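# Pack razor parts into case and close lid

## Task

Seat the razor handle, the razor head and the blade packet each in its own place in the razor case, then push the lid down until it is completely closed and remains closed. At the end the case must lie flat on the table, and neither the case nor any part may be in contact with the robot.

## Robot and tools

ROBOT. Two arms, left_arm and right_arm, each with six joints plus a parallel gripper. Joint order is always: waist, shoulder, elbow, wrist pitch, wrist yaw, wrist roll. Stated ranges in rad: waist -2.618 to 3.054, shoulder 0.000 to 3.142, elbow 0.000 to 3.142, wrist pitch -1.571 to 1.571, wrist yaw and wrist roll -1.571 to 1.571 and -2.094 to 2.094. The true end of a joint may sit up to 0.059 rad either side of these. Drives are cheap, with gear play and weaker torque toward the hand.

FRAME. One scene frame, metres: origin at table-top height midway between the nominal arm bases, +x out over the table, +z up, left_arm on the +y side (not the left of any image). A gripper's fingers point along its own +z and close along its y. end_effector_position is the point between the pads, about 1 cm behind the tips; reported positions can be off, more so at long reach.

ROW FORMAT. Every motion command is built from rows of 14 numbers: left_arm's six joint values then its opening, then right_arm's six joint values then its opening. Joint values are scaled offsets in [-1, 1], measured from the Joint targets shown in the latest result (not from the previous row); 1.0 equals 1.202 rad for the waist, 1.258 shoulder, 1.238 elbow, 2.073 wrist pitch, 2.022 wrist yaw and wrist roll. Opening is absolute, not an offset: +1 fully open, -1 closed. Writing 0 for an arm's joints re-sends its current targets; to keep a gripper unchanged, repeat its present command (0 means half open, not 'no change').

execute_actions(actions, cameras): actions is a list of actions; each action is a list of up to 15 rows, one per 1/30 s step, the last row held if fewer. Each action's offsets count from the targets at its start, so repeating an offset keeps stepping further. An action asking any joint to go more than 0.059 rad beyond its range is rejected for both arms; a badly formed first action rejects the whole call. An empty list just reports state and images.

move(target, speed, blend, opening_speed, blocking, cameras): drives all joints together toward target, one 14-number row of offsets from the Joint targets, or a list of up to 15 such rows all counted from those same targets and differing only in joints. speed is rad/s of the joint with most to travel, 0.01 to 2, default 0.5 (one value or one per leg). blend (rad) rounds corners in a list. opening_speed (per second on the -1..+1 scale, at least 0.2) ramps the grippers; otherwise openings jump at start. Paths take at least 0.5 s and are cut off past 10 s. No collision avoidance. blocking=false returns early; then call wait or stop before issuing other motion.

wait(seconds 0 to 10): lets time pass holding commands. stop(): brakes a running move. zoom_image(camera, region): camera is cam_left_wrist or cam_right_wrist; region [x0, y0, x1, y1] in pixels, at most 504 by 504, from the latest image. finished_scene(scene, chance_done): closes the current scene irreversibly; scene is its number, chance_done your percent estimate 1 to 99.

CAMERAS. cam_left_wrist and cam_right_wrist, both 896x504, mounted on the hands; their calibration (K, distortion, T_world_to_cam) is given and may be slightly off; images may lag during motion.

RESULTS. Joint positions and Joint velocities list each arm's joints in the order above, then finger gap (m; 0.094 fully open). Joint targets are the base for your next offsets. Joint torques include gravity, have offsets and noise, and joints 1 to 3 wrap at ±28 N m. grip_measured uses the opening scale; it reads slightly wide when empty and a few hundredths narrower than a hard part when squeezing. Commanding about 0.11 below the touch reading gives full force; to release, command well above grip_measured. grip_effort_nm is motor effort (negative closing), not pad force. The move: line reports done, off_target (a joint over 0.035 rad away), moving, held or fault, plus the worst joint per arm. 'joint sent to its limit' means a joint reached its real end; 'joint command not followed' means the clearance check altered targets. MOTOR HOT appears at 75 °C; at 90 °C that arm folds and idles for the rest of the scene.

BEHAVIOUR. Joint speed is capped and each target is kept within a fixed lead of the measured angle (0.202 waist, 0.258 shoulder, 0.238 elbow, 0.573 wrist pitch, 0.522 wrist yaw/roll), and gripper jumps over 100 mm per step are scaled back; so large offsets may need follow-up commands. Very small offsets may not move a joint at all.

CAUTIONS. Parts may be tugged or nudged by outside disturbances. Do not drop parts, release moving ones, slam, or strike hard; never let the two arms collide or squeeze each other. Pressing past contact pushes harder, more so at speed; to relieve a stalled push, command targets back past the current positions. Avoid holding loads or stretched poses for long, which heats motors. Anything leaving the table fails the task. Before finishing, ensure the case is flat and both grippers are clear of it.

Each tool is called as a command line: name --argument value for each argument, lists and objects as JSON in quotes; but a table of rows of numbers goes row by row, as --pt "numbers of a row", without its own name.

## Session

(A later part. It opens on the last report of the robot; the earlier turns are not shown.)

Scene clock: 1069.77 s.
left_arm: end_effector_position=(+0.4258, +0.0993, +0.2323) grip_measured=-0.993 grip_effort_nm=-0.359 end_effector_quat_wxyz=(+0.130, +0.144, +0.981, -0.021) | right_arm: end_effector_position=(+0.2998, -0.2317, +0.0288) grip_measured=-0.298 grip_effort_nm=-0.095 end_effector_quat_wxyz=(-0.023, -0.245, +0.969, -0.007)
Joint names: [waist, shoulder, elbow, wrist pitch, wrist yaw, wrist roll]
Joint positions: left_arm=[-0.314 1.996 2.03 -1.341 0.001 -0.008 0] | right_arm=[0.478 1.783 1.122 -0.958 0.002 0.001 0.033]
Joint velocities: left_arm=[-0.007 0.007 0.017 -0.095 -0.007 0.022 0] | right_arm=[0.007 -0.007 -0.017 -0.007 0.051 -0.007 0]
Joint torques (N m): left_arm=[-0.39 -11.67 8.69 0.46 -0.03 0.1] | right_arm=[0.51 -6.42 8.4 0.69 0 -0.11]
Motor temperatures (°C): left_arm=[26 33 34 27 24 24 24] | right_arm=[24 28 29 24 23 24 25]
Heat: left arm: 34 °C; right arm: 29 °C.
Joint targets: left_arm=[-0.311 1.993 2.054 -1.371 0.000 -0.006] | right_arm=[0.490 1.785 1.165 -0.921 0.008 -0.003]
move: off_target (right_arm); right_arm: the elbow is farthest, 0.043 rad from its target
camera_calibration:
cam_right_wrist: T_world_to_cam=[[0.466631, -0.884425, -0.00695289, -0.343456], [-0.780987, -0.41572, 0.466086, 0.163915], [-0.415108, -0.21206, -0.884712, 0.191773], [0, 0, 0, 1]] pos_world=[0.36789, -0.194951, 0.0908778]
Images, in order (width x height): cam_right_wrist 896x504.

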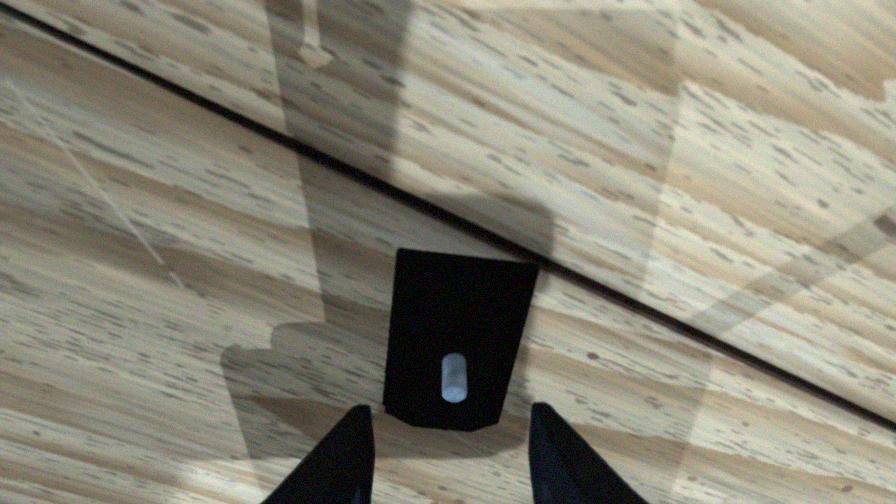

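move --target '[0,0,0,0,0,0,-1,0,0.0351,0.002,0.0159,0,0,-0.3]' --cameras '["cam_right_wrist"]' --speed 0.2

Scene clock: 1080.77 s.
left_arm: end_effector_position=(+0.4258, +0.0993, +0.2323) grip_measured=-0.993 grip_effort_nm=-0.359 end_effector_quat_wxyz=(+0.130, +0.144, +0.981, -0.021) | right_arm: end_effector_position=(+0.3031, -0.2299, +0.0165) grip_measured=-0.298 grip_effort_nm=-0.095 end_effector_quat_wxyz=(-0.028, -0.245, +0.969, -0.008)
Joint names: [waist, shoulder, elbow, wrist pitch, wrist yaw, wrist roll]
Joint positions: left_arm=[-0.314 1.996 2.03 -1.341 0.001 -0.008 0] | right_arm=[0.478 1.826 1.122 -0.926 0.002 0.001 0.033]
Joint velocities: left_arm=[0.012 -0.022 -0.012 0.037 -0.037 -0.066 0] | right_arm=[0.007 -0.002 0.002 -0.022 0.007 -0.037 0.001]
Joint torques (N m): left_arm=[-0.27 -11.59 8.76 0.47 -0.06 0.11] | right_arm=[0.5 -6.58 8.51 0.69 -0.01 -0.12]
Motor temperatures (°C): left_arm=[26 33 34 27 24 24 24] | right_arm=[24 28 29 24 23 24 25]
Heat: left arm: 34 °C; right arm: 29 °C.
Joint targets: left_arm=[-0.311 1.993 2.054 -1.371 0.000 -0.006] | right_arm=[0.490 1.829 1.167 -0.888 0.008 -0.003]
move: off_target (right_arm); right_arm: the elbow is farthest, 0.045 rad from its target
camera_calibration:
cam_right_wrist: T_world_to_cam=[[0.466566, -0.88446, -0.00683566, -0.343491], [-0.776541, -0.413313, 0.475559, 0.171985], [-0.423438, -0.216571, -0.879657, 0.184062], [0, 0, 0, 1]] pos_world=[0.371754, -0.192858, 0.0777744]
Images, in order (width x height): cam_right_wrist 896x504.

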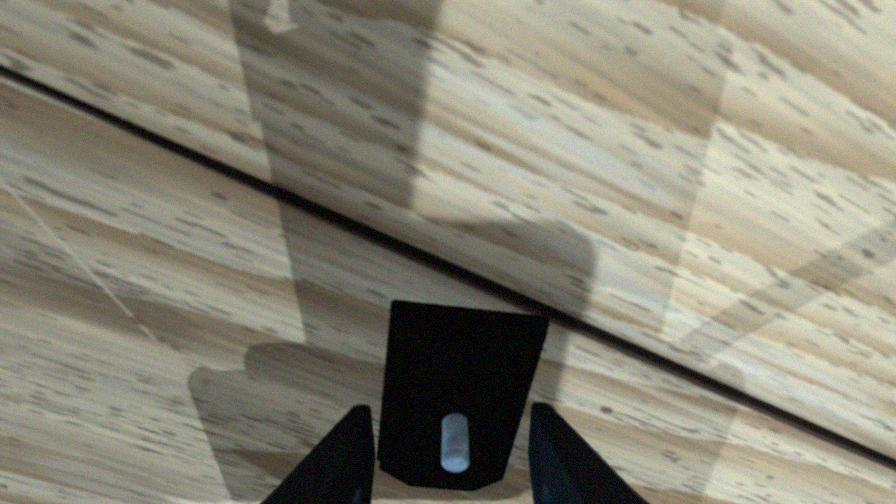

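move --target '[0,0,0,0,0,0,-1,0,0.009,0.0175,-0.004,0,0,-0.3]' --cameras '["cam_right_wrist"]' --speed 0.2

Scene clock: 1087.33 s.
left_arm: end_effector_position=(+0.4258, +0.0993, +0.2323) grip_measured=-0.993 grip_effort_nm=-0.369 end_effector_quat_wxyz=(+0.130, +0.144, +0.981, -0.021) | right_arm: end_effector_position=(+0.3094, -0.2265, +0.0184) grip_measured=-0.298 grip_effort_nm=-0.090 end_effector_quat_wxyz=(-0.022, -0.245, +0.969, -0.007)
Joint names: [waist, shoulder, elbow, wrist pitch, wrist yaw, wrist roll]
Joint positions: left_arm=[-0.314 1.996 2.03 -1.341 0.001 -0.008 0] | right_arm=[0.478 1.836 1.145 -0.926 0.002 0.001 0.033]
Joint velocities: left_arm=[0.012 -0.022 0.002 -0.11 0.051 -0.022 0] | right_arm=[0.007 -0.002 -0.002 -0.051 -0.022 0.037 -0.001]
Joint torques (N m): left_arm=[-0.34 -11.55 8.79 0.48 -0.04 0.13] | right_arm=[0.51 -6.67 8.4 0.61 -0.01 -0.12]
Motor temperatures (°C): left_arm=[26 33 34 27 24 24 24] | right_arm=[24 28 29 24 23 24 25]
Heat: left arm: 34 °C; right arm: 29 °C.
Joint targets: left_arm=[-0.311 1.993 2.054 -1.371 0.000 -0.006] | right_arm=[0.490 1.840 1.189 -0.897 0.008 -0.003]
move: off_target (right_arm); right_arm: the elbow is farthest, 0.044 rad from its target
camera_calibration:
cam_right_wrist: T_world_to_cam=[[0.466641, -0.88442, -0.00696958, -0.343411], [-0.781615, -0.41606, 0.464728, 0.178528], [-0.413915, -0.211414, -0.885426, 0.187449], [0, 0, 0, 1]] pos_world=[0.377377, -0.189812, 0.0806119]
Images, in order (width x height): cam_right_wrist 896x504.

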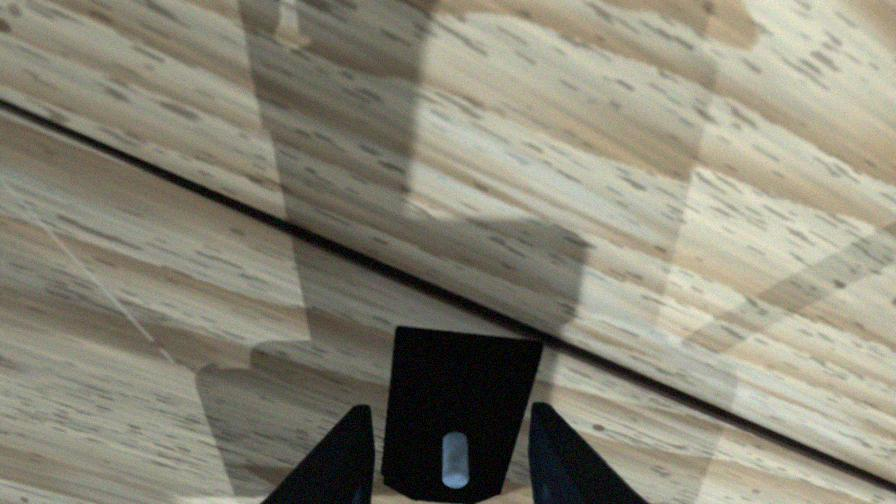

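move --target '[0,0,0,0,0,0,-1,0,0,0,0,0,0,-0.92]' --opening_speed 0.25 --cameras '["cam_right_wrist"]'

Scene clock: 1093.30 s.
left_arm: end_effector_position=(+0.4258, +0.0993, +0.2323) grip_measured=-0.993 grip_effort_nm=-0.359 end_effector_quat_wxyz=(+0.130, +0.144, +0.981, -0.021) | right_arm: end_effector_position=(+0.3132, -0.2254, +0.0208) grip_measured=-0.913 grip_effort_nm=-0.364 end_effector_quat_wxyz=(-0.017, -0.240, +0.971, -0.008)
Joint names: [waist, shoulder, elbow, wrist pitch, wrist yaw, wrist roll]
Joint positions: left_arm=[-0.314 1.996 2.03 -1.341 0.001 -0.008 0] | right_arm=[0.478 1.836 1.156 -0.926 0.006 0.012 0.004]
Joint velocities: left_arm=[-0.017 -0.002 0.002 -0.051 -0.051 0.051 0] | right_arm=[0.002 0.012 -0.007 0.007 -0.007 0.007 0.001]
Joint torques (N m): left_arm=[-0.34 -11.59 8.75 0.47 -0.03 0.09] | right_arm=[0.47 -6.71 7.38 0.65 -0.01 -0.11]
Motor temperatures (°C): left_arm=[26 33 34 27 24 24 24] | right_arm=[24 28 30 24 23 24 25]
Heat: left arm: 34 °C; right arm: 30 °C.
Joint targets: left_arm=[-0.311 1.993 2.054 -1.371 0.000 -0.006] | right_arm=[0.490 1.840 1.189 -0.897 0.008 -0.003]
move: done
camera_calibration:
cam_right_wrist: T_world_to_cam=[[0.457348, -0.889285, -0.00210284, -0.342461], [-0.791422, -0.408094, 0.455094, 0.185911], [-0.405567, -0.206472, -0.890441, 0.189911], [0, 0, 0, 1]] pos_world=[0.380779, -0.189465, 0.0837777]
Images, in order (width x height): cam_right_wrist 896x504.

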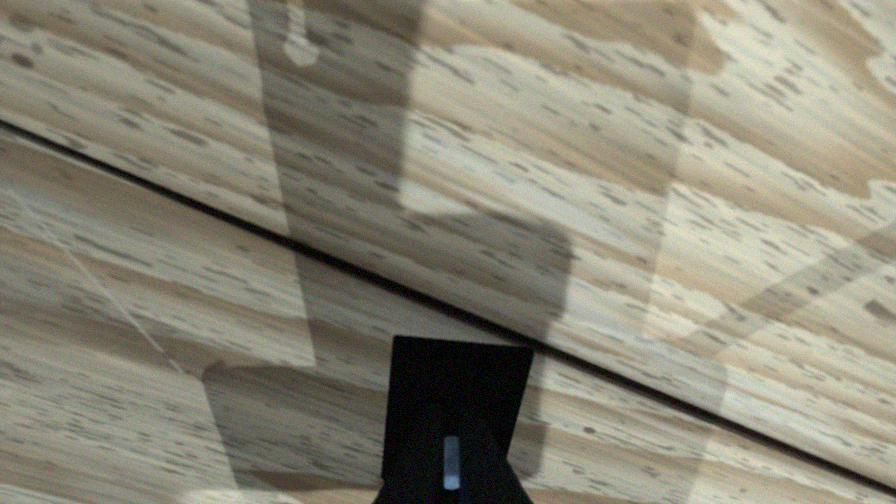

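move --target '[0,0,0,0,0,0,-1,0,0,0,0,0,0,-1]' --opening_speed 0.3 --cameras '[]'

move --target '[0,0,0,0,0,0,-1,0,-0.105,0.07,-0.105,0,0,-1]' --cameras '["cam_right_wrist"]' --speed 0.2

Scene clock: 1099.10 s.
left_arm: end_effector_position=(+0.4258, +0.0993, +0.2323) grip_measured=-0.993 grip_effort_nm=-0.369 end_effector_quat_wxyz=(+0.130, +0.144, +0.981, -0.021) | right_arm: end_effector_position=(+0.3132, -0.2254, +0.0208) grip_measured=-0.969 grip_effort_nm=-0.965 end_effector_quat_wxyz=(-0.017, -0.240, +0.971, -0.008)
Joint names: [waist, shoulder, elbow, wrist pitch, wrist yaw, wrist roll]
Joint positions: left_arm=[-0.314 1.996 2.03 -1.341 0.001 -0.008 0] | right_arm=[0.478 1.836 1.156 -0.926 0.006 0.012 0.001]
Joint velocities: left_arm=[0.002 -0.022 0.002 -0.007 0.081 0.022 0.001] | right_arm=[-0.017 0.017 -0.012 -0.022 -0.022 0.022 -0.001]
Joint torques (N m): left_arm=[-0.35 -11.58 8.76 0.49 -0.07 0.1] | right_arm=[0.47 -6.71 7.38 0.64 -0.01 -0.12]
Motor temperatures (°C): left_arm=[26 33 34 27 24 24 24] | right_arm=[24 28 30 24 23 24 25]
Heat: left arm: 34 °C; right arm: 30 °C.
Joint targets: left_arm=[-0.311 1.993 2.054 -1.371 0.000 -0.006] | right_arm=[0.490 1.840 1.189 -0.897 0.008 -0.003]
move: done
No camera images: "cameras" was empty.

Scene clock: 1100.80 s.
left_arm: end_effector_position=(+0.4258, +0.0993, +0.2323) grip_measured=-0.993 grip_effort_nm=-0.369 end_effector_quat_wxyz=(+0.130, +0.144, +0.981, -0.021) | right_arm: end_effector_position=(+0.3053, -0.2287, +0.0642) grip_measured=-0.974 grip_effort_nm=-1.033 end_effector_quat_wxyz=(-0.018, -0.240, +0.971, -0.006)
Joint names: [waist, shoulder, elbow, wrist pitch, wrist yaw, wrist roll]
Joint positions: left_arm=[-0.314 1.996 2.03 -1.341 0.001 -0.008 0] | right_arm=[0.478 1.749 1.231 -1.09 0.002 0.012 0.001]
Joint velocities: left_arm=[0.022 0.012 -0.017 -0.066 -0.022 -0.037 0] | right_arm=[-0.012 -0.002 0.002 -0.007 -0.022 -0.037 0]
Joint torques (N m): left_arm=[-0.28 -11.63 8.76 0.48 -0.02 0.11] | right_arm=[0.47 -9.84 8.75 0.14 -0.03 -0.11]
Motor temperatures (°C): left_arm=[26 33 34 27 24 24 24] | right_arm=[24 28 30 24 23 24 26]
Heat: left arm: 34 °C; right arm: 30 °C.
Joint targets: left_arm=[-0.311 1.993 2.054 -1.371 0.000 -0.006] | right_arm=[0.490 1.708 1.276 -1.114 0.008 -0.003]
move: off_target (right_arm); right_arm: the elbow is farthest, 0.045 rad from its target
camera_calibration:
cam_right_wrist: T_world_to_cam=[[0.457182, -0.889348, -0.00666768, -0.341402], [-0.789878, -0.409471, 0.456538, 0.157681], [-0.408751, -0.203454, -0.889679, 0.226335], [0, 0, 0, 1]] pos_world=[0.373146, -0.19301, 0.127102]
Images, in order (width x height): cam_right_wrist 896x504.

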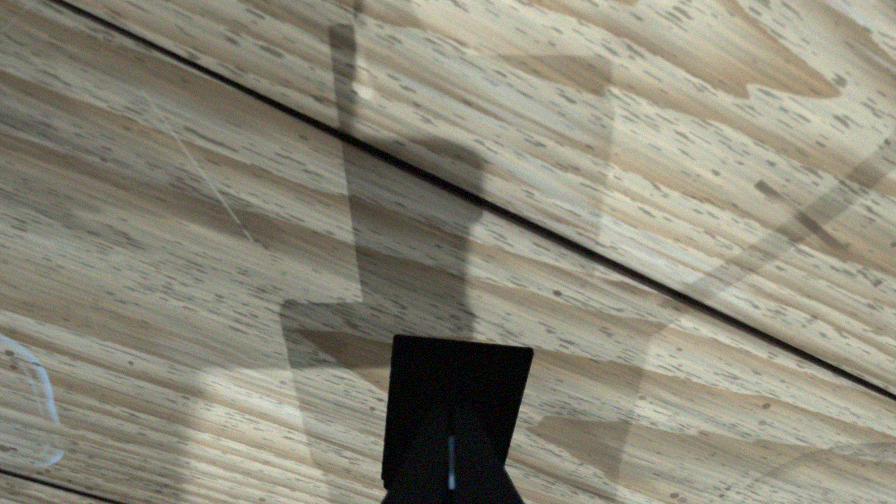

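move --target '[0.76,0,0,0,0,0,-1,0,0,0,0,0,0,-1]' --cameras '[]' --speed 0.9

move --target '[0,0,0,0,0,0,-1,0.266,0.512,0.862,-0.196,0,-0.646,-1]' --cameras '["cam_right_wrist"]' --speed 0.4

Scene clock: 1122.03 s.
left_arm: end_effector_position=(+0.3649, +0.4787, +0.2323) grip_measured=-0.993 grip_effort_nm=-0.364 end_effector_quat_wxyz=(+0.126, -0.303, +0.944, +0.038) | right_arm: end_effector_position=(+0.3053, -0.2287, +0.0642) grip_measured=-0.974 grip_effort_nm=-1.028 end_effector_quat_wxyz=(-0.018, -0.240, +0.971, -0.006)
Joint names: [waist, shoulder, elbow, wrist pitch, wrist yaw, wrist roll]
Joint positions: left_arm=[0.599 1.996 2.03 -1.341 0.002 -0.007 0] | right_arm=[0.478 1.749 1.231 -1.09 0.002 0.012 0.001]
Joint velocities: left_arm=[0.007 0.002 -0.017 0.037 0.022 0.022 0] | right_arm=[-0.012 -0.007 -0.002 0.051 0.037 -0.007 -0.001]
Joint torques (N m): left_arm=[-0.36 -11.69 8.81 0.5 -0.02 0.08] | right_arm=[0.5 -9.81 8.77 0.12 -0.01 -0.12]
Motor temperatures (°C): left_arm=[26 33 34 27 24 24 24] | right_arm=[24 32 32 23 23 24 27]
Heat: left arm: 34 °C; right arm: 32 °C.
Joint targets: left_arm=[0.603 1.993 2.054 -1.371 0.000 -0.006] | right_arm=[0.490 1.708 1.276 -1.114 0.008 -0.003]
move: off_target (right_arm); right_arm: the elbow is farthest, 0.045 rad from its target
No camera images: "cameras" was empty.

Scene clock: 1126.03 s.
left_arm: end_effector_position=(+0.3649, +0.4787, +0.2323) grip_measured=-0.993 grip_effort_nm=-0.364 end_effector_quat_wxyz=(+0.126, -0.303, +0.944, +0.038) | right_arm: end_effector_position=(+0.3530, -0.0337, +0.1105) grip_measured=-0.974 grip_effort_nm=-1.028 end_effector_quat_wxyz=(-0.014, +0.872, -0.489, +0.010)
Joint names: [waist, shoulder, elbow, wrist pitch, wrist yaw, wrist roll]
Joint positions: left_arm=[0.599 1.996 2.03 -1.341 0.002 -0.007 0] | right_arm=[0.812 2.344 2.296 -1.491 0.014 -1.289 0.001]
Joint velocities: left_arm=[-0.017 0.012 -0.012 -0.066 -0.037 0.022 0] | right_arm=[-0.022 0.002 -0.002 0.066 0.051 -0.022 0]
Joint torques (N m): left_arm=[-0.18 -11.69 8.8 0.48 -0.02 0.09] | right_arm=[0.34 -10.86 9.24 0.21 0 -0.09]
Motor temperatures (°C): left_arm=[26 33 34 27 24 24 24] | right_arm=[24 31 32 23 23 24 27]
Heat: left arm: 34 °C; right arm: 32 °C.
Joint targets: left_arm=[0.603 1.993 2.054 -1.371 0.000 -0.006] | right_arm=[0.809 2.352 2.343 -1.521 0.008 -1.310]
move: off_target (right_arm); right_arm: the elbow is farthest, 0.048 rad from its target
camera_calibration:
cam_right_wrist: T_world_to_cam=[[0.857778, 0.513409, 0.0250548, -0.287144], [0.455242, -0.781422, 0.426772, -0.194687], [0.238687, -0.35467, -0.904012, 0.0946037], [0, 0, 0, 1]] pos_world=[0.312355, 0.0288424, 0.175804]
Images, in order (width x height): cam_right_wrist 896x504.

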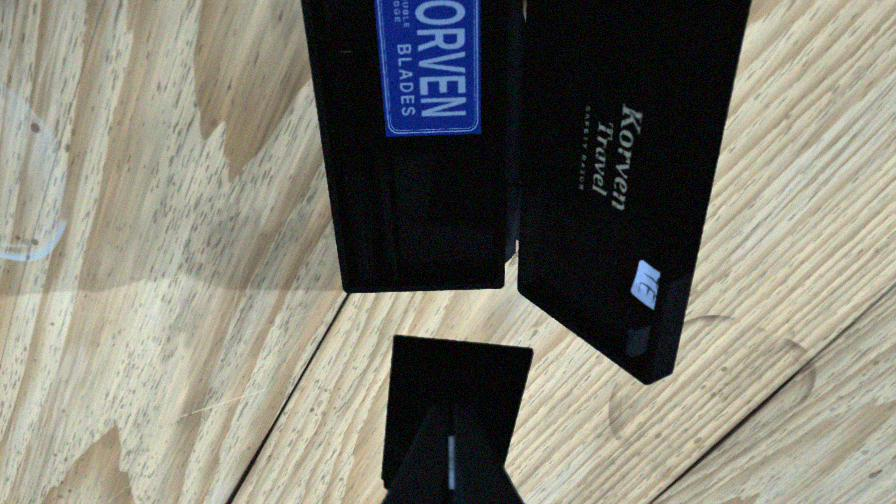

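zoom_image --camera "cam_right_wrist" --region '[290, 80, 570, 310]'

Scaled by 1.800 from the camera's 896x504 image, which has a finer 1280x720 frame.

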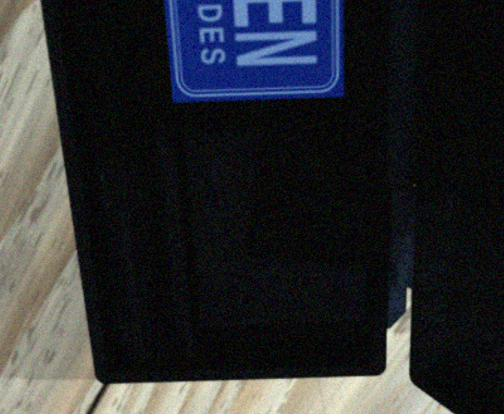

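move --target '[0,0,0,0,0,0,-1,0.034,-0.0157,-0.19,0.104,0,-0.0425,-1]' --cameras '["cam_right_wrist"]' --speed 0.25

zoom_image --camera "cam_right_wrist" --region '[250, 100, 650, 480]'

Scene clock: 1172.80 s.
left_arm: end_effector_position=(+0.3647, +0.4789, +0.2323) grip_measured=-0.993 grip_effort_nm=-0.369 end_effector_quat_wxyz=(+0.125, -0.303, +0.944, +0.039) | right_arm: end_effector_position=(+0.3419, -0.0272, +0.0654) grip_measured=-0.974 grip_effort_nm=-1.028 end_effector_quat_wxyz=(+0.001, +0.899, -0.439, +0.007)
Joint names: [waist, shoulder, elbow, wrist pitch, wrist yaw, wrist roll]
Joint positions: left_arm=[0.599 1.996 2.03 -1.341 0.001 -0.007 0] | right_arm=[0.84 2.344 2.116 -1.34 0.014 -1.375 0.001]
Joint velocities: left_arm=[0.017 -0.012 0.002 0.037 0.11 -0.051 0] | right_arm=[0.022 -0.002 -0.012 -0.022 0.066 0.022 0]
Joint torques (N m): left_arm=[-0.34 -11.55 8.9 0.51 -0.01 0.1] | right_arm=[0.44 -12.45 4.08 0.74 -0.01 -0.15]
Motor temperatures (°C): left_arm=[26 33 34 26 24 24 24] | right_arm=[24 32 31 23 23 24 28]
Heat: left arm: 34 °C; right arm: 32 °C.
Joint targets: left_arm=[0.603 1.993 2.054 -1.371 0.000 -0.006] | right_arm=[0.850 2.332 2.108 -1.305 0.008 -1.396]
move: done
camera_calibration:
cam_right_wrist: T_world_to_cam=[[0.794296, 0.607518, -0.00397559, -0.253569], [0.548431, -0.714197, 0.434909, -0.195861], [0.261376, -0.347627, -0.900466, 0.0510044], [0, 0, 0, 1]] pos_world=[0.295494, 0.0318946, 0.130101]
Images, in order (width x height): cam_right_wrist 896x504.

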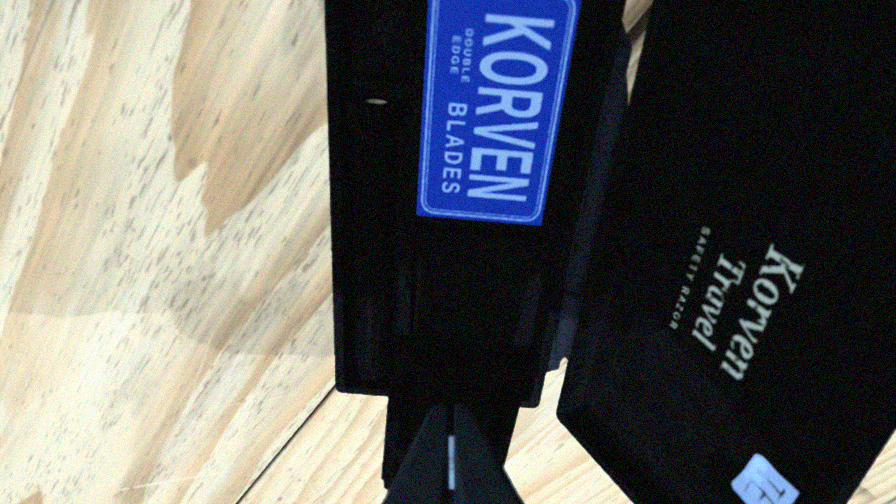

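Scaled by 1.260 from the camera's 896x504 image, which has a finer 1280x720 frame.

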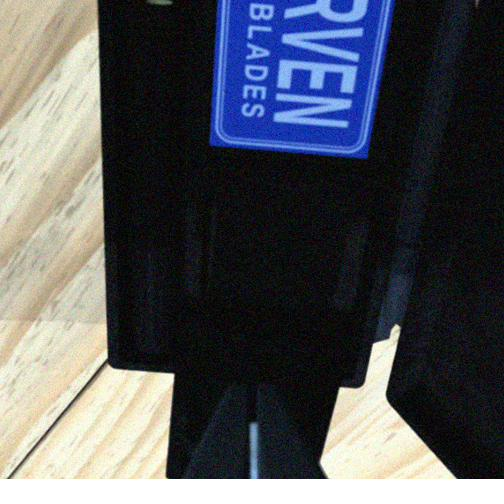

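move --target '[0,0,0,0,0,0,-1,0.0105,0.0316,-0.0103,0.0253,0,0.006,-1]' --cameras '["cam_right_wrist"]' --speed 0.2

zoom_image --camera "cam_right_wrist" --region '[250, 180, 650, 504]'

Scene clock: 1194.37 s.
left_arm: end_effector_position=(+0.3647, +0.4789, +0.2323) grip_measured=-0.993 grip_effort_nm=-0.359 end_effector_quat_wxyz=(+0.125, -0.303, +0.944, +0.039) | right_arm: end_effector_position=(+0.3428, -0.0174, +0.0522) grip_measured=-0.974 grip_effort_nm=-1.028 end_effector_quat_wxyz=(-0.007, +0.901, -0.433, +0.009)
Joint names: [waist, shoulder, elbow, wrist pitch, wrist yaw, wrist roll]
Joint positions: left_arm=[0.599 1.996 2.03 -1.341 0.001 -0.007 0] | right_arm=[0.852 2.367 2.104 -1.29 0.014 -1.375 0.001]
Joint velocities: left_arm=[-0.002 -0.012 -0.002 0.007 0.037 -0.037 -0.001] | right_arm=[-0.012 -0.002 0.002 -0.066 -0.022 0.051 0.001]
Joint torques (N m): left_arm=[-0.32 -11.6 8.7 0.5 -0.02 0.11] | right_arm=[0.47 -11.28 4.19 0.79 0 -0.04]
Motor temperatures (°C): left_arm=[26 33 34 26 24 24 24] | right_arm=[24 33 30 24 23 24 28]
Heat: left arm: 34 °C; right arm: 33 °C.
Joint targets: left_arm=[0.603 1.993 2.054 -1.371 0.000 -0.006] | right_arm=[0.863 2.372 2.095 -1.253 0.008 -1.383]
move: off_target (right_arm); right_arm: the wrist pitch is farthest, 0.037 rad from its target
camera_calibration:
cam_right_wrist: T_world_to_cam=[[0.786746, 0.617178, 0.0110414, -0.258362], [0.552869, -0.712499, 0.432066, -0.184985], [0.274528, -0.333822, -0.901774, 0.0381259], [0, 0, 0, 1]] pos_world=[0.295071, 0.0403807, 0.117159]
Images, in order (width x height): cam_right_wrist 896x504.

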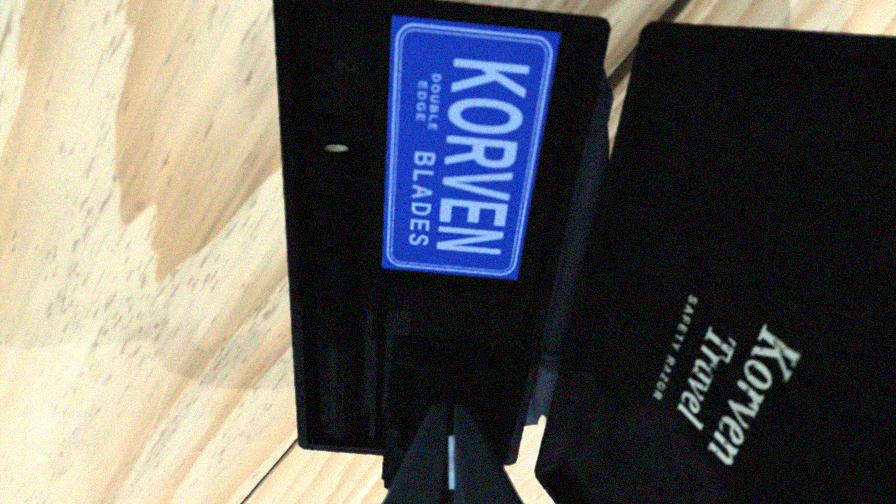

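Scaled by 1.260 from the camera's 896x504 image, which has a finer 1280x720 frame.

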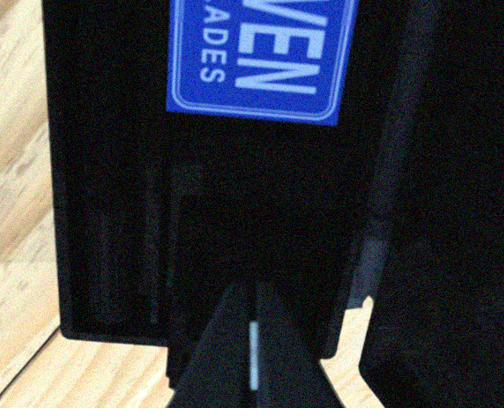

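move --target '[0,0,0,0,0,0,-1,-0.021,0,0,0,0,0,-1]' --cameras '["cam_right_wrist"]' --speed 0.2

zoom_image --camera "cam_right_wrist" --region '[270, 240, 630, 504]'

Scene clock: 1214.17 s.
left_arm: end_effector_position=(+0.3647, +0.4789, +0.2323) grip_measured=-0.993 grip_effort_nm=-0.364 end_effector_quat_wxyz=(+0.125, -0.303, +0.944, +0.039) | right_arm: end_effector_position=(+0.3428, -0.0174, +0.0522) grip_measured=-0.974 grip_effort_nm=-1.028 end_effector_quat_wxyz=(-0.007, +0.901, -0.433, +0.009)
Joint names: [waist, shoulder, elbow, wrist pitch, wrist yaw, wrist roll]
Joint positions: left_arm=[0.599 1.996 2.03 -1.341 0.001 -0.007 0] | right_arm=[0.852 2.367 2.104 -1.29 0.014 -1.375 0.001]
Joint velocities: left_arm=[-0.002 -0.002 -0.002 -0.007 0.007 -0.007 -0.001] | right_arm=[-0.007 0.012 -0.002 -0.051 0.095 -0.022 0]
Joint torques (N m): left_arm=[-0.25 -11.66 8.77 0.49 -0.01 0.1] | right_arm=[-0.59 -11.34 4.16 0.81 -0.01 -0.04]
Motor temperatures (°C): left_arm=[26 33 34 26 24 24 24] | right_arm=[24 35 29 24 23 24 28]
Heat: left arm: 34 °C; right arm: 35 °C.
Joint targets: left_arm=[0.603 1.993 2.054 -1.371 0.000 -0.006] | right_arm=[0.838 2.372 2.095 -1.253 0.008 -1.383]
move: off_target (right_arm); right_arm: the wrist pitch is farthest, 0.037 rad from its target
camera_calibration:
cam_right_wrist: T_world_to_cam=[[0.786746, 0.617178, 0.0110414, -0.258362], [0.552869, -0.712499, 0.432066, -0.184985], [0.274528, -0.333822, -0.901774, 0.0381259], [0, 0, 0, 1]] pos_world=[0.295071, 0.0403807, 0.117159]
Images, in order (width x height): cam_right_wrist 896x504.

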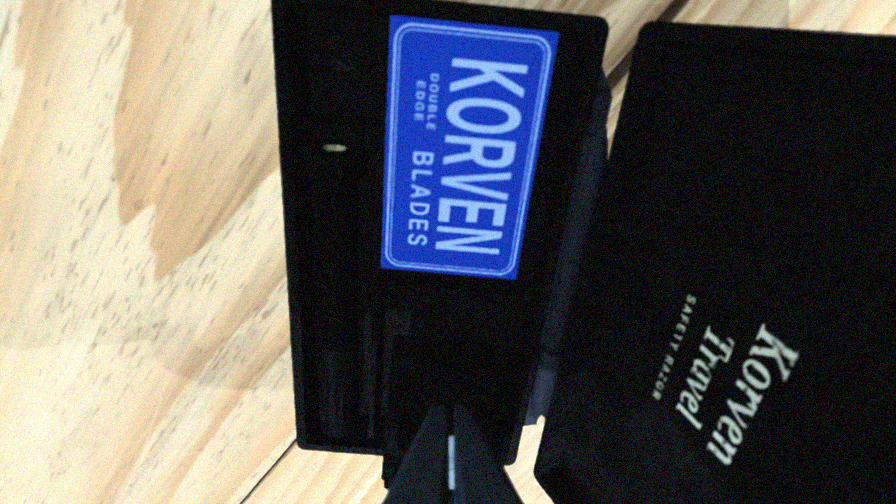

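Scaled by 1.400 from the camera's 896x504 image, which has a finer 1280x720 frame.

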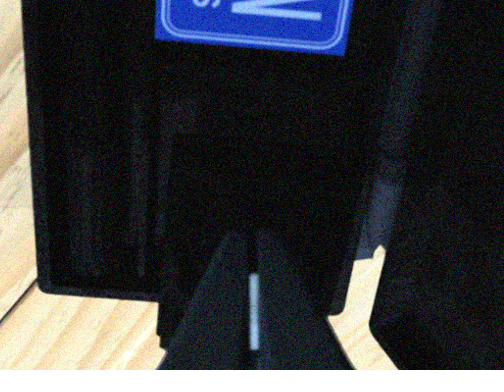

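move --target '[0,0,0,0,0,0,-1,-0.009,0,0,0,0,0,-1]' --cameras '[]' --speed 0.2

Scene clock: 1221.53 s.
left_arm: end_effector_position=(+0.3647, +0.4789, +0.2323) grip_measured=-0.993 grip_effort_nm=-0.364 end_effector_quat_wxyz=(+0.125, -0.303, +0.944, +0.039) | right_arm: end_effector_position=(+0.3482, -0.0221, +0.0522) grip_measured=-0.974 grip_effort_nm=-1.028 end_effector_quat_wxyz=(-0.007, +0.898, -0.440, +0.009)
Joint names: [waist, shoulder, elbow, wrist pitch, wrist yaw, wrist roll]
Joint positions: left_arm=[0.599 1.996 2.03 -1.341 0.001 -0.007 0] | right_arm=[0.836 2.367 2.104 -1.29 0.014 -1.375 0.001]
Joint velocities: left_arm=[-0.002 0.007 -0.012 0.007 0.007 -0.037 0] | right_arm=[0.017 0.002 0.002 -0.022 0.007 0.022 0]
Joint torques (N m): left_arm=[-0.24 -11.6 8.73 0.51 -0.03 0.08] | right_arm=[-0.42 -11.34 4.16 0.8 0.01 -0.04]
Motor temperatures (°C): left_arm=[26 33 34 26 24 24 24] | right_arm=[24 35 29 24 23 24 28]
Heat: left arm: 34 °C; right arm: 35 °C.
Joint targets: left_arm=[0.603 1.993 2.054 -1.371 0.000 -0.006] | right_arm=[0.827 2.372 2.095 -1.253 0.008 -1.383]
move: off_target (right_arm); right_arm: the wrist pitch is farthest, 0.037 rad from its target
No camera images: "cameras" was empty.

move --target '[0,0,0,0,0,0,-1,0.0233,0,0,0,0,0,-1]' --cameras '["cam_right_wrist"]' --speed 0.1

zoom_image --camera "cam_right_wrist" --region '[270, 240, 630, 504]'

Scene clock: 1230.13 s.
left_arm: end_effector_position=(+0.3647, +0.4789, +0.2323) grip_measured=-0.993 grip_effort_nm=-0.364 end_effector_quat_wxyz=(+0.125, -0.303, +0.944, +0.039) | right_arm: end_effector_position=(+0.3455, -0.0197, +0.0522) grip_measured=-0.974 grip_effort_nm=-1.028 end_effector_quat_wxyz=(-0.007, +0.900, -0.437, +0.009)
Joint names: [waist, shoulder, elbow, wrist pitch, wrist yaw, wrist roll]
Joint positions: left_arm=[0.599 1.996 2.03 -1.341 0.001 -0.007 0] | right_arm=[0.844 2.367 2.104 -1.29 0.014 -1.375 0.001]
Joint velocities: left_arm=[-0.002 0.012 -0.012 -0.037 0.037 -0.007 -0.001] | right_arm=[0.007 0.012 -0.017 0.037 -0.022 -0.051 0.001]
Joint torques (N m): left_arm=[-0.23 -11.64 8.8 0.5 -0.03 0.14] | right_arm=[0.49 -11.32 4.25 0.79 -0.01 -0.05]
Motor temperatures (°C): left_arm=[26 33 34 26 24 24 24] | right_arm=[24 35 29 24 23 24 28]
Heat: left arm: 34 °C; right arm: 35 °C.
Joint targets: left_arm=[0.603 1.993 2.054 -1.371 0.000 -0.006] | right_arm=[0.855 2.372 2.095 -1.253 0.008 -1.383]
move: off_target (right_arm); right_arm: the wrist pitch is farthest, 0.037 rad from its target
camera_calibration:
cam_right_wrist: T_world_to_cam=[[0.791457, 0.611125, 0.0110414, -0.260812], [0.547388, -0.716718, 0.432066, -0.186325], [0.27196, -0.335918, -0.901774, 0.0374538], [0, 0, 0, 1]] pos_world=[0.298227, 0.0384274, 0.117159]
Images, in order (width x height): cam_right_wrist 896x504.

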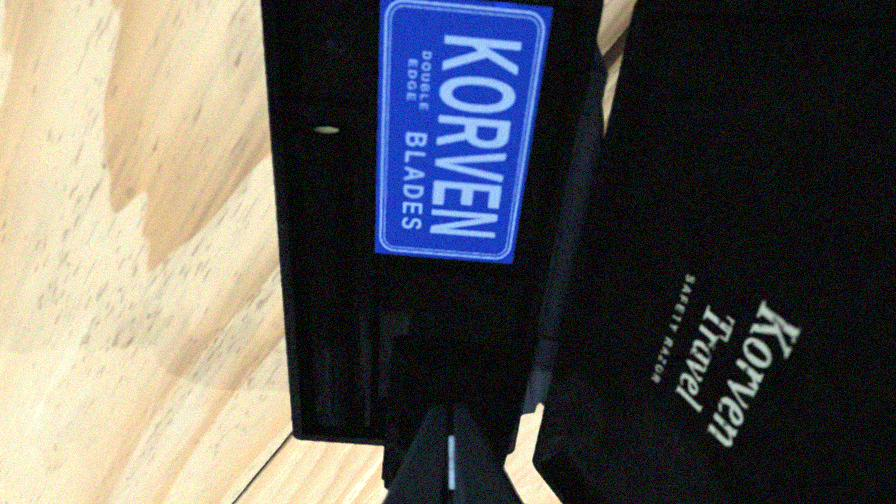

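Scaled by 1.400 from the camera's 896x504 image, which has a finer 1280x720 frame.

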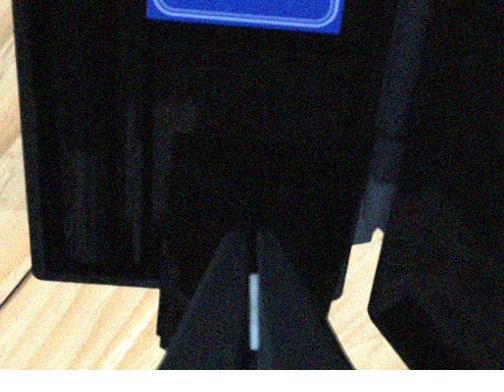

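move --target '[0,0,0,0,0,0,-1,0,0.0022,-0.068,0.042,0,0,-1]' --cameras '["cam_right_wrist"]' --speed 0.1

zoom_image --camera "cam_right_wrist" --region '[270, 240, 630, 504]'

Scene clock: 1241.80 s.
left_arm: end_effector_position=(+0.3647, +0.4789, +0.2323) grip_measured=-0.993 grip_effort_nm=-0.364 end_effector_quat_wxyz=(+0.125, -0.303, +0.944, +0.039) | right_arm: end_effector_position=(+0.3422, -0.0189, +0.0333) grip_measured=-0.975 grip_effort_nm=-1.023 end_effector_quat_wxyz=(-0.006, +0.901, -0.433, +0.010)
Joint names: [waist, shoulder, elbow, wrist pitch, wrist yaw, wrist roll]
Joint positions: left_arm=[0.599 1.996 2.03 -1.341 0.001 -0.007 0] | right_arm=[0.852 2.367 2.029 -1.216 0.017 -1.375 0.001]
Joint velocities: left_arm=[-0.007 0.012 -0.032 -0.066 -0.051 -0.037 0.001] | right_arm=[0.002 -0.027 0.002 0.037 0.022 -0.007 0]
Joint torques (N m): left_arm=[-0.25 -11.64 8.75 0.5 0 0.1] | right_arm=[0.49 -11.19 3.36 0.95 -0.03 -0.05]
Motor temperatures (°C): left_arm=[26 33 34 26 24 24 24] | right_arm=[24 36 29 24 23 24 28]
Heat: left arm: 34 °C; right arm: 36 °C.
Joint targets: left_arm=[0.603 1.993 2.054 -1.371 0.000 -0.006] | right_arm=[0.855 2.375 2.011 -1.166 0.008 -1.383]
move: off_target (right_arm); right_arm: the wrist pitch is farthest, 0.050 rad from its target
camera_calibration:
cam_right_wrist: T_world_to_cam=[[0.786764, 0.61717, 0.0101656, -0.256743], [0.552243, -0.711162, 0.435058, -0.177442], [0.275734, -0.336674, -0.900345, 0.0201996], [0, 0, 0, 1]] pos_world=[0.294418, 0.0390643, 0.0979942]
Images, in order (width x height): cam_right_wrist 896x504.

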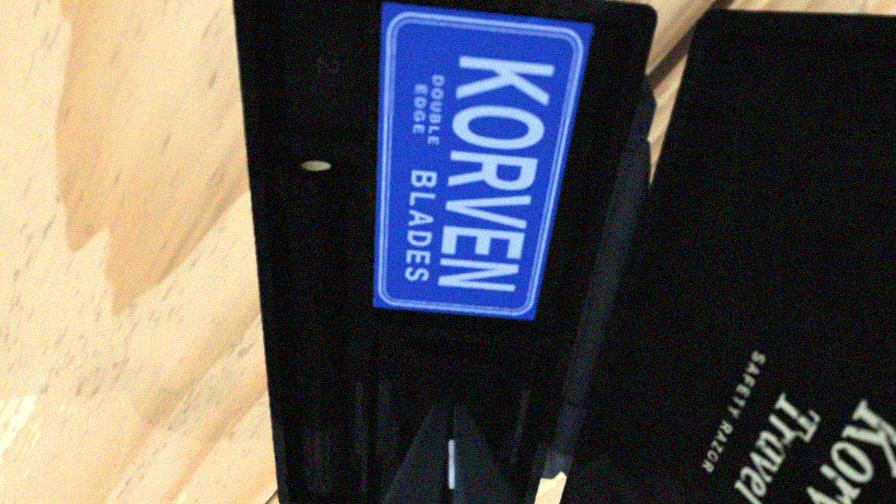

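Scaled by 1.400 from the camera's 896x504 image, which has a finer 1280x720 frame.

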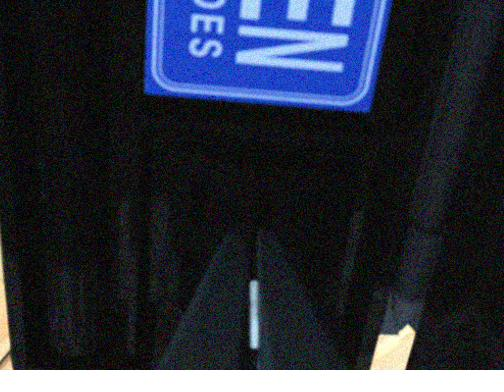

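move --target '[0,0,0,0,0,0,-1,-0.006,0.005,-0.028,0.018,0,0,-1]' --cameras '["cam_right_wrist"]' --speed 0.1

zoom_image --camera "cam_right_wrist" --region '[270, 240, 630, 504]'

Scene clock: 1249.20 s.
left_arm: end_effector_position=(+0.3647, +0.4789, +0.2323) grip_measured=-0.993 grip_effort_nm=-0.359 end_effector_quat_wxyz=(+0.125, -0.303, +0.944, +0.039) | right_arm: end_effector_position=(+0.3422, -0.0187, +0.0318) grip_measured=-0.976 grip_effort_nm=-1.023 end_effector_quat_wxyz=(-0.008, +0.901, -0.433, +0.013)
Joint names: [waist, shoulder, elbow, wrist pitch, wrist yaw, wrist roll]
Joint positions: left_arm=[0.599 1.996 2.03 -1.341 0.001 -0.007 0] | right_arm=[0.853 2.361 2.012 -1.199 0.02 -1.375 0.001]
Joint velocities: left_arm=[-0.027 -0.002 -0.012 -0.022 -0.007 -0.066 -0.001] | right_arm=[0.002 0.002 -0.002 0.037 0.037 -0.051 -0.001]
Joint torques (N m): left_arm=[-0.23 -11.56 8.79 0.5 0.01 0.08] | right_arm=[-0.1 -10.14 1.89 1.18 -0.06 -0.05]
Motor temperatures (°C): left_arm=[26 33 34 26 24 24 24] | right_arm=[24 35 29 24 23 24 28]
Heat: left arm: 34 °C; right arm: 35 °C.
Joint targets: left_arm=[0.603 1.993 2.054 -1.371 0.000 -0.006] | right_arm=[0.848 2.381 1.976 -1.128 0.008 -1.383]
move: off_target (right_arm); right_arm: the wrist pitch is farthest, 0.071 rad from its target
camera_calibration:
cam_right_wrist: T_world_to_cam=[[0.785768, 0.618293, 0.0167977, -0.256653], [0.550548, -0.711535, 0.436595, -0.176099], [0.281896, -0.333814, -0.899501, 0.0168458], [0, 0, 0, 1]] pos_world=[0.293872, 0.0390091, 0.0963479]
Images, in order (width x height): cam_right_wrist 896x504.

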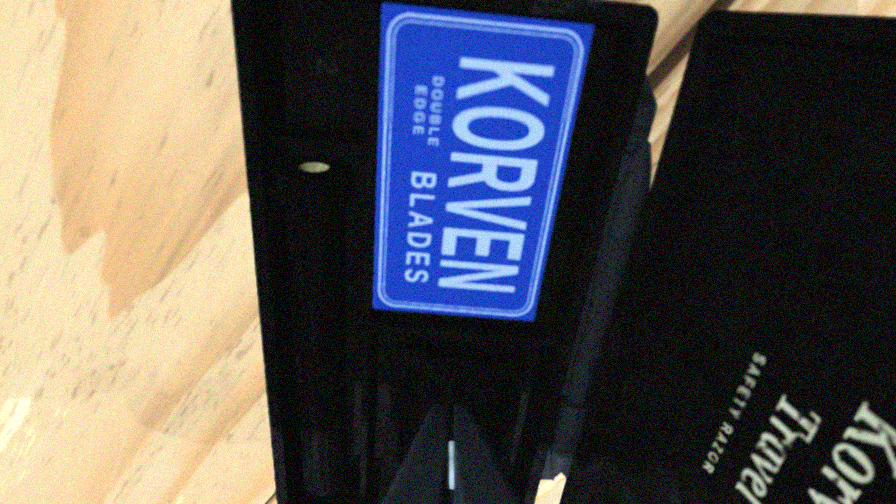

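Scaled by 1.400 from the camera's 896x504 image, which has a finer 1280x720 frame.

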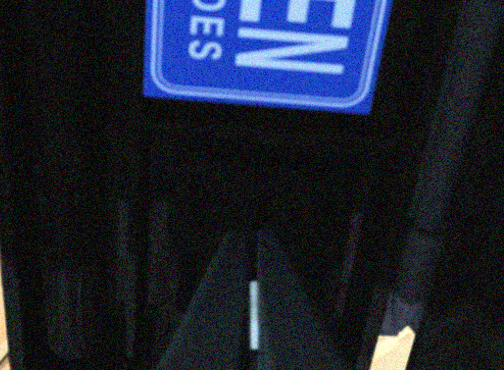

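move --target '[0,0,0,0,0,0,-1,-0.0125,-0.007,0.03,-0.02,0,0,-1]' --cameras '[]' --speed 0.1

Scene clock: 1257.07 s.
left_arm: end_effector_position=(+0.3647, +0.4789, +0.2323) grip_measured=-0.993 grip_effort_nm=-0.364 end_effector_quat_wxyz=(+0.125, -0.303, +0.944, +0.039) | right_arm: end_effector_position=(+0.3427, -0.0192, +0.0318) grip_measured=-0.976 grip_effort_nm=-1.018 end_effector_quat_wxyz=(-0.008, +0.901, -0.433, +0.013)
Joint names: [waist, shoulder, elbow, wrist pitch, wrist yaw, wrist roll]
Joint positions: left_arm=[0.599 1.996 2.03 -1.341 0.001 -0.007 0] | right_arm=[0.852 2.361 2.012 -1.199 0.02 -1.375 0.001]
Joint velocities: left_arm=[-0.007 -0.012 -0.007 -0.007 0.007 -0.037 0.001] | right_arm=[-0.007 -0.007 -0.012 0.022 -0.037 -0.022 0]
Joint torques (N m): left_arm=[-0.1 -11.63 8.85 0.51 -0.05 0.09] | right_arm=[-1.05 -10.78 5.16 0.75 -0.08 -0.06]
Motor temperatures (°C): left_arm=[26 33 34 26 24 24 24] | right_arm=[24 36 29 25 23 24 28]
Heat: left arm: 34 °C; right arm: 36 °C.
Joint targets: left_arm=[0.603 1.993 2.054 -1.371 0.000 -0.006] | right_arm=[0.833 2.372 2.013 -1.170 0.008 -1.383]
move: done
No camera images: "cameras" was empty.

move --target '[0,0,0,0,0,0,-1,-0.008,-0.001,0.008,-0.004,0,0,-1]' --cameras '[]' --speed 0.1

Scene clock: 1261.00 s.
left_arm: end_effector_position=(+0.3647, +0.4789, +0.2323) grip_measured=-0.993 grip_effort_nm=-0.369 end_effector_quat_wxyz=(+0.125, -0.303, +0.944, +0.039) | right_arm: end_effector_position=(+0.3431, -0.0196, +0.0318) grip_measured=-0.976 grip_effort_nm=-1.028 end_effector_quat_wxyz=(-0.010, +0.900, -0.437, +0.004)
Joint names: [waist, shoulder, elbow, wrist pitch, wrist yaw, wrist roll]
Joint positions: left_arm=[0.599 1.996 2.03 -1.341 0.001 -0.007 0] | right_arm=[0.844 2.361 2.012 -1.199 0.003 -1.375 0.001]
Joint velocities: left_arm=[0.012 -0.022 -0.007 -0.066 0.051 0.022 0] | right_arm=[0.002 0.002 -0.012 0.11 0.022 0.022 -0.001]
Joint torques (N m): left_arm=[-0.31 -11.63 8.77 0.48 -0.02 0.08] | right_arm=[-1.13 -10.89 5.94 0.66 -0.02 -0.04]
Motor temperatures (°C): left_arm=[26 33 34 26 24 24 24] | right_arm=[24 36 29 25 23 24 28]
Heat: left arm: 34 °C; right arm: 36 °C.
Joint targets: left_arm=[0.603 1.993 2.054 -1.371 0.000 -0.006] | right_arm=[0.823 2.371 2.023 -1.178 0.008 -1.383]
move: done
No camera images: "cameras" was empty.

move --target '[0,0,0,0,0,0,-1,0,0,0,0,0,0,-0.8]' --opening_speed 0.3 --cameras '["cam_right_wrist"]'

move --target '[0,0,0,0,0,0,-1,0,-0.03,0.17,-0.14,0,0,-0.8]' --cameras '["cam_right_wrist"]' --speed 0.2

zoom_image --camera "cam_right_wrist" --region '[270, 240, 630, 504]'

Scene clock: 1275.23 s.
left_arm: end_effector_position=(+0.3647, +0.4789, +0.2323) grip_measured=-0.993 grip_effort_nm=-0.369 end_effector_quat_wxyz=(+0.125, -0.303, +0.944, +0.039) | right_arm: end_effector_position=(+0.3440, -0.0188, +0.0318) grip_measured=-0.802 grip_effort_nm=0.110 end_effector_quat_wxyz=(-0.013, +0.899, -0.437, +0.004)
Joint names: [waist, shoulder, elbow, wrist pitch, wrist yaw, wrist roll]
Joint positions: left_arm=[0.599 1.996 2.03 -1.341 0.001 -0.007 0] | right_arm=[0.843 2.361 2.012 -1.195 0 -1.375 0.009]
Joint velocities: left_arm=[-0.002 -0.002 0.002 -0.11 0.051 0.037 0] | right_arm=[-0.007 0.002 0.002 0.051 -0.037 0.022 0]
Joint torques (N m): left_arm=[-0.31 -11.59 8.73 0.49 -0.02 0.07] | right_arm=[-1.03 -10.85 5.97 0.63 0.01 -0.04]
Motor temperatures (°C): left_arm=[26 33 34 26 24 24 24] | right_arm=[24 38 29 24 23 24 28]
Heat: left arm: 34 °C; right arm: 38 °C.
Joint targets: left_arm=[0.603 1.993 2.054 -1.371 0.000 -0.006] | right_arm=[0.823 2.371 2.023 -1.178 0.008 -1.383]
move: done
camera_calibration:
cam_right_wrist: T_world_to_cam=[[0.792268, 0.609929, 0.0172357, -0.260457], [0.548415, -0.724178, 0.418099, -0.176059], [0.267493, -0.321795, -0.908238, 0.0217611], [0, 0, 0, 1]] pos_world=[0.297084, 0.0383648, 0.0978636]
Images, in order (width x height): cam_right_wrist 896x504.

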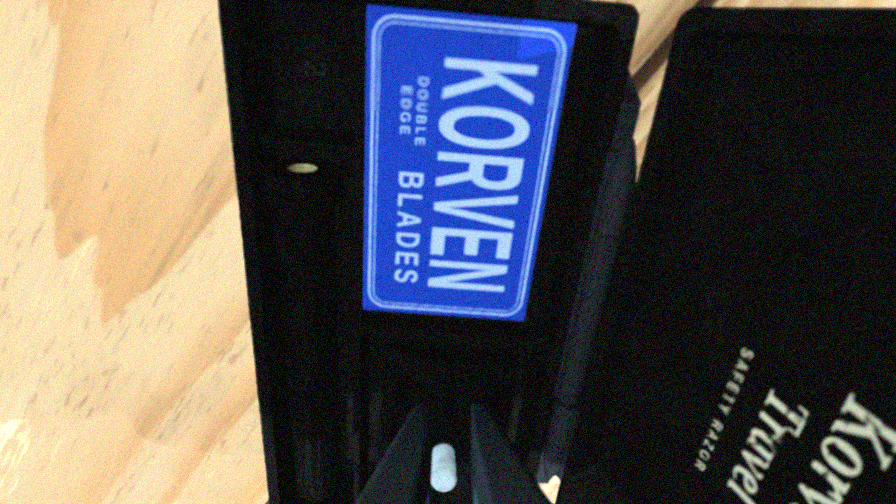

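Scene clock: 1277.30 s.
left_arm: end_effector_position=(+0.3647, +0.4789, +0.2323) grip_measured=-0.993 grip_effort_nm=-0.374 end_effector_quat_wxyz=(+0.125, -0.303, +0.944, +0.039) | right_arm: end_effector_position=(+0.3390, -0.0364, +0.0764) grip_measured=-0.802 grip_effort_nm=0.095 end_effector_quat_wxyz=(+0.023, +0.896, -0.443, +0.000)
Joint names: [waist, shoulder, elbow, wrist pitch, wrist yaw, wrist roll]
Joint positions: left_arm=[0.599 1.996 2.03 -1.341 0.001 -0.007 0] | right_arm=[0.83 2.361 2.188 -1.442 0.012 -1.375 0.009]
Joint velocities: left_arm=[-0.002 0.007 -0.007 -0.022 0.051 -0.037 -0.002] | right_arm=[-0.017 -0.007 0.017 0.081 0.007 -0.022 -0.001]
Joint torques (N m): left_arm=[-0.29 -11.59 8.7 0.49 -0.05 0.12] | right_arm=[-0.42 -13.68 8.98 0.09 0.01 -0.05]
Motor temperatures (°C): left_arm=[26 33 34 26 24 24 24] | right_arm=[24 38 30 24 23 24 28]
Heat: left arm: 34 °C; right arm: 38 °C.
Joint targets: left_arm=[0.603 1.993 2.054 -1.371 0.000 -0.006] | right_arm=[0.823 2.333 2.234 -1.468 0.008 -1.383]
move: off_target (right_arm); right_arm: the elbow is farthest, 0.045 rad from its target
camera_calibration:
cam_right_wrist: T_world_to_cam=[[0.799032, 0.599262, -0.0493193, -0.244079], [0.55564, -0.704535, 0.44147, -0.208256], [0.229809, -0.380152, -0.89592, 0.0676401], [0, 0, 0, 1]] pos_world=[0.295198, 0.0252576, 0.140501]
Images, in order (width x height): cam_right_wrist 896x504.

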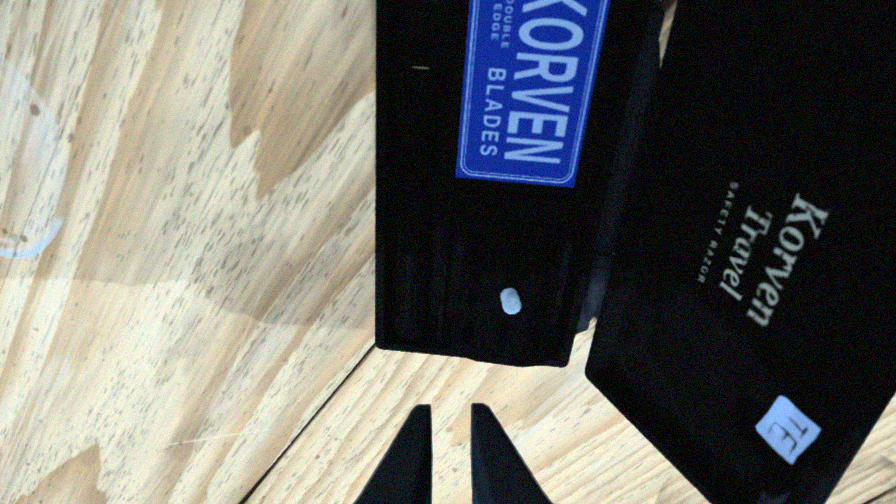

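Scaled by 1.400 from the camera's 896x504 image, which has a finer 1280x720 frame.

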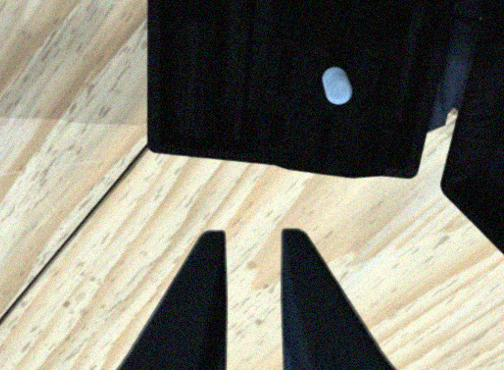

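zoom_image --camera "cam_right_wrist" --region '[360, 170, 620, 390]'

Scaled by 1.938 from the camera's 896x504 image, which has a finer 1280x720 frame.

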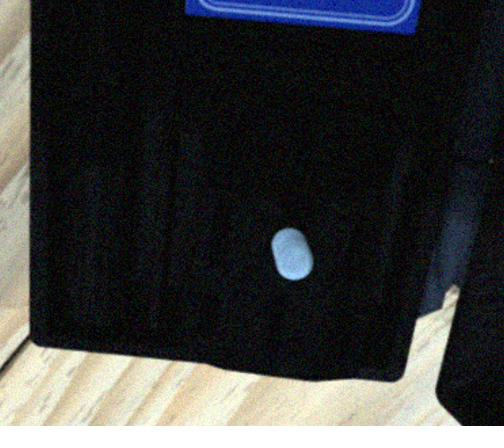

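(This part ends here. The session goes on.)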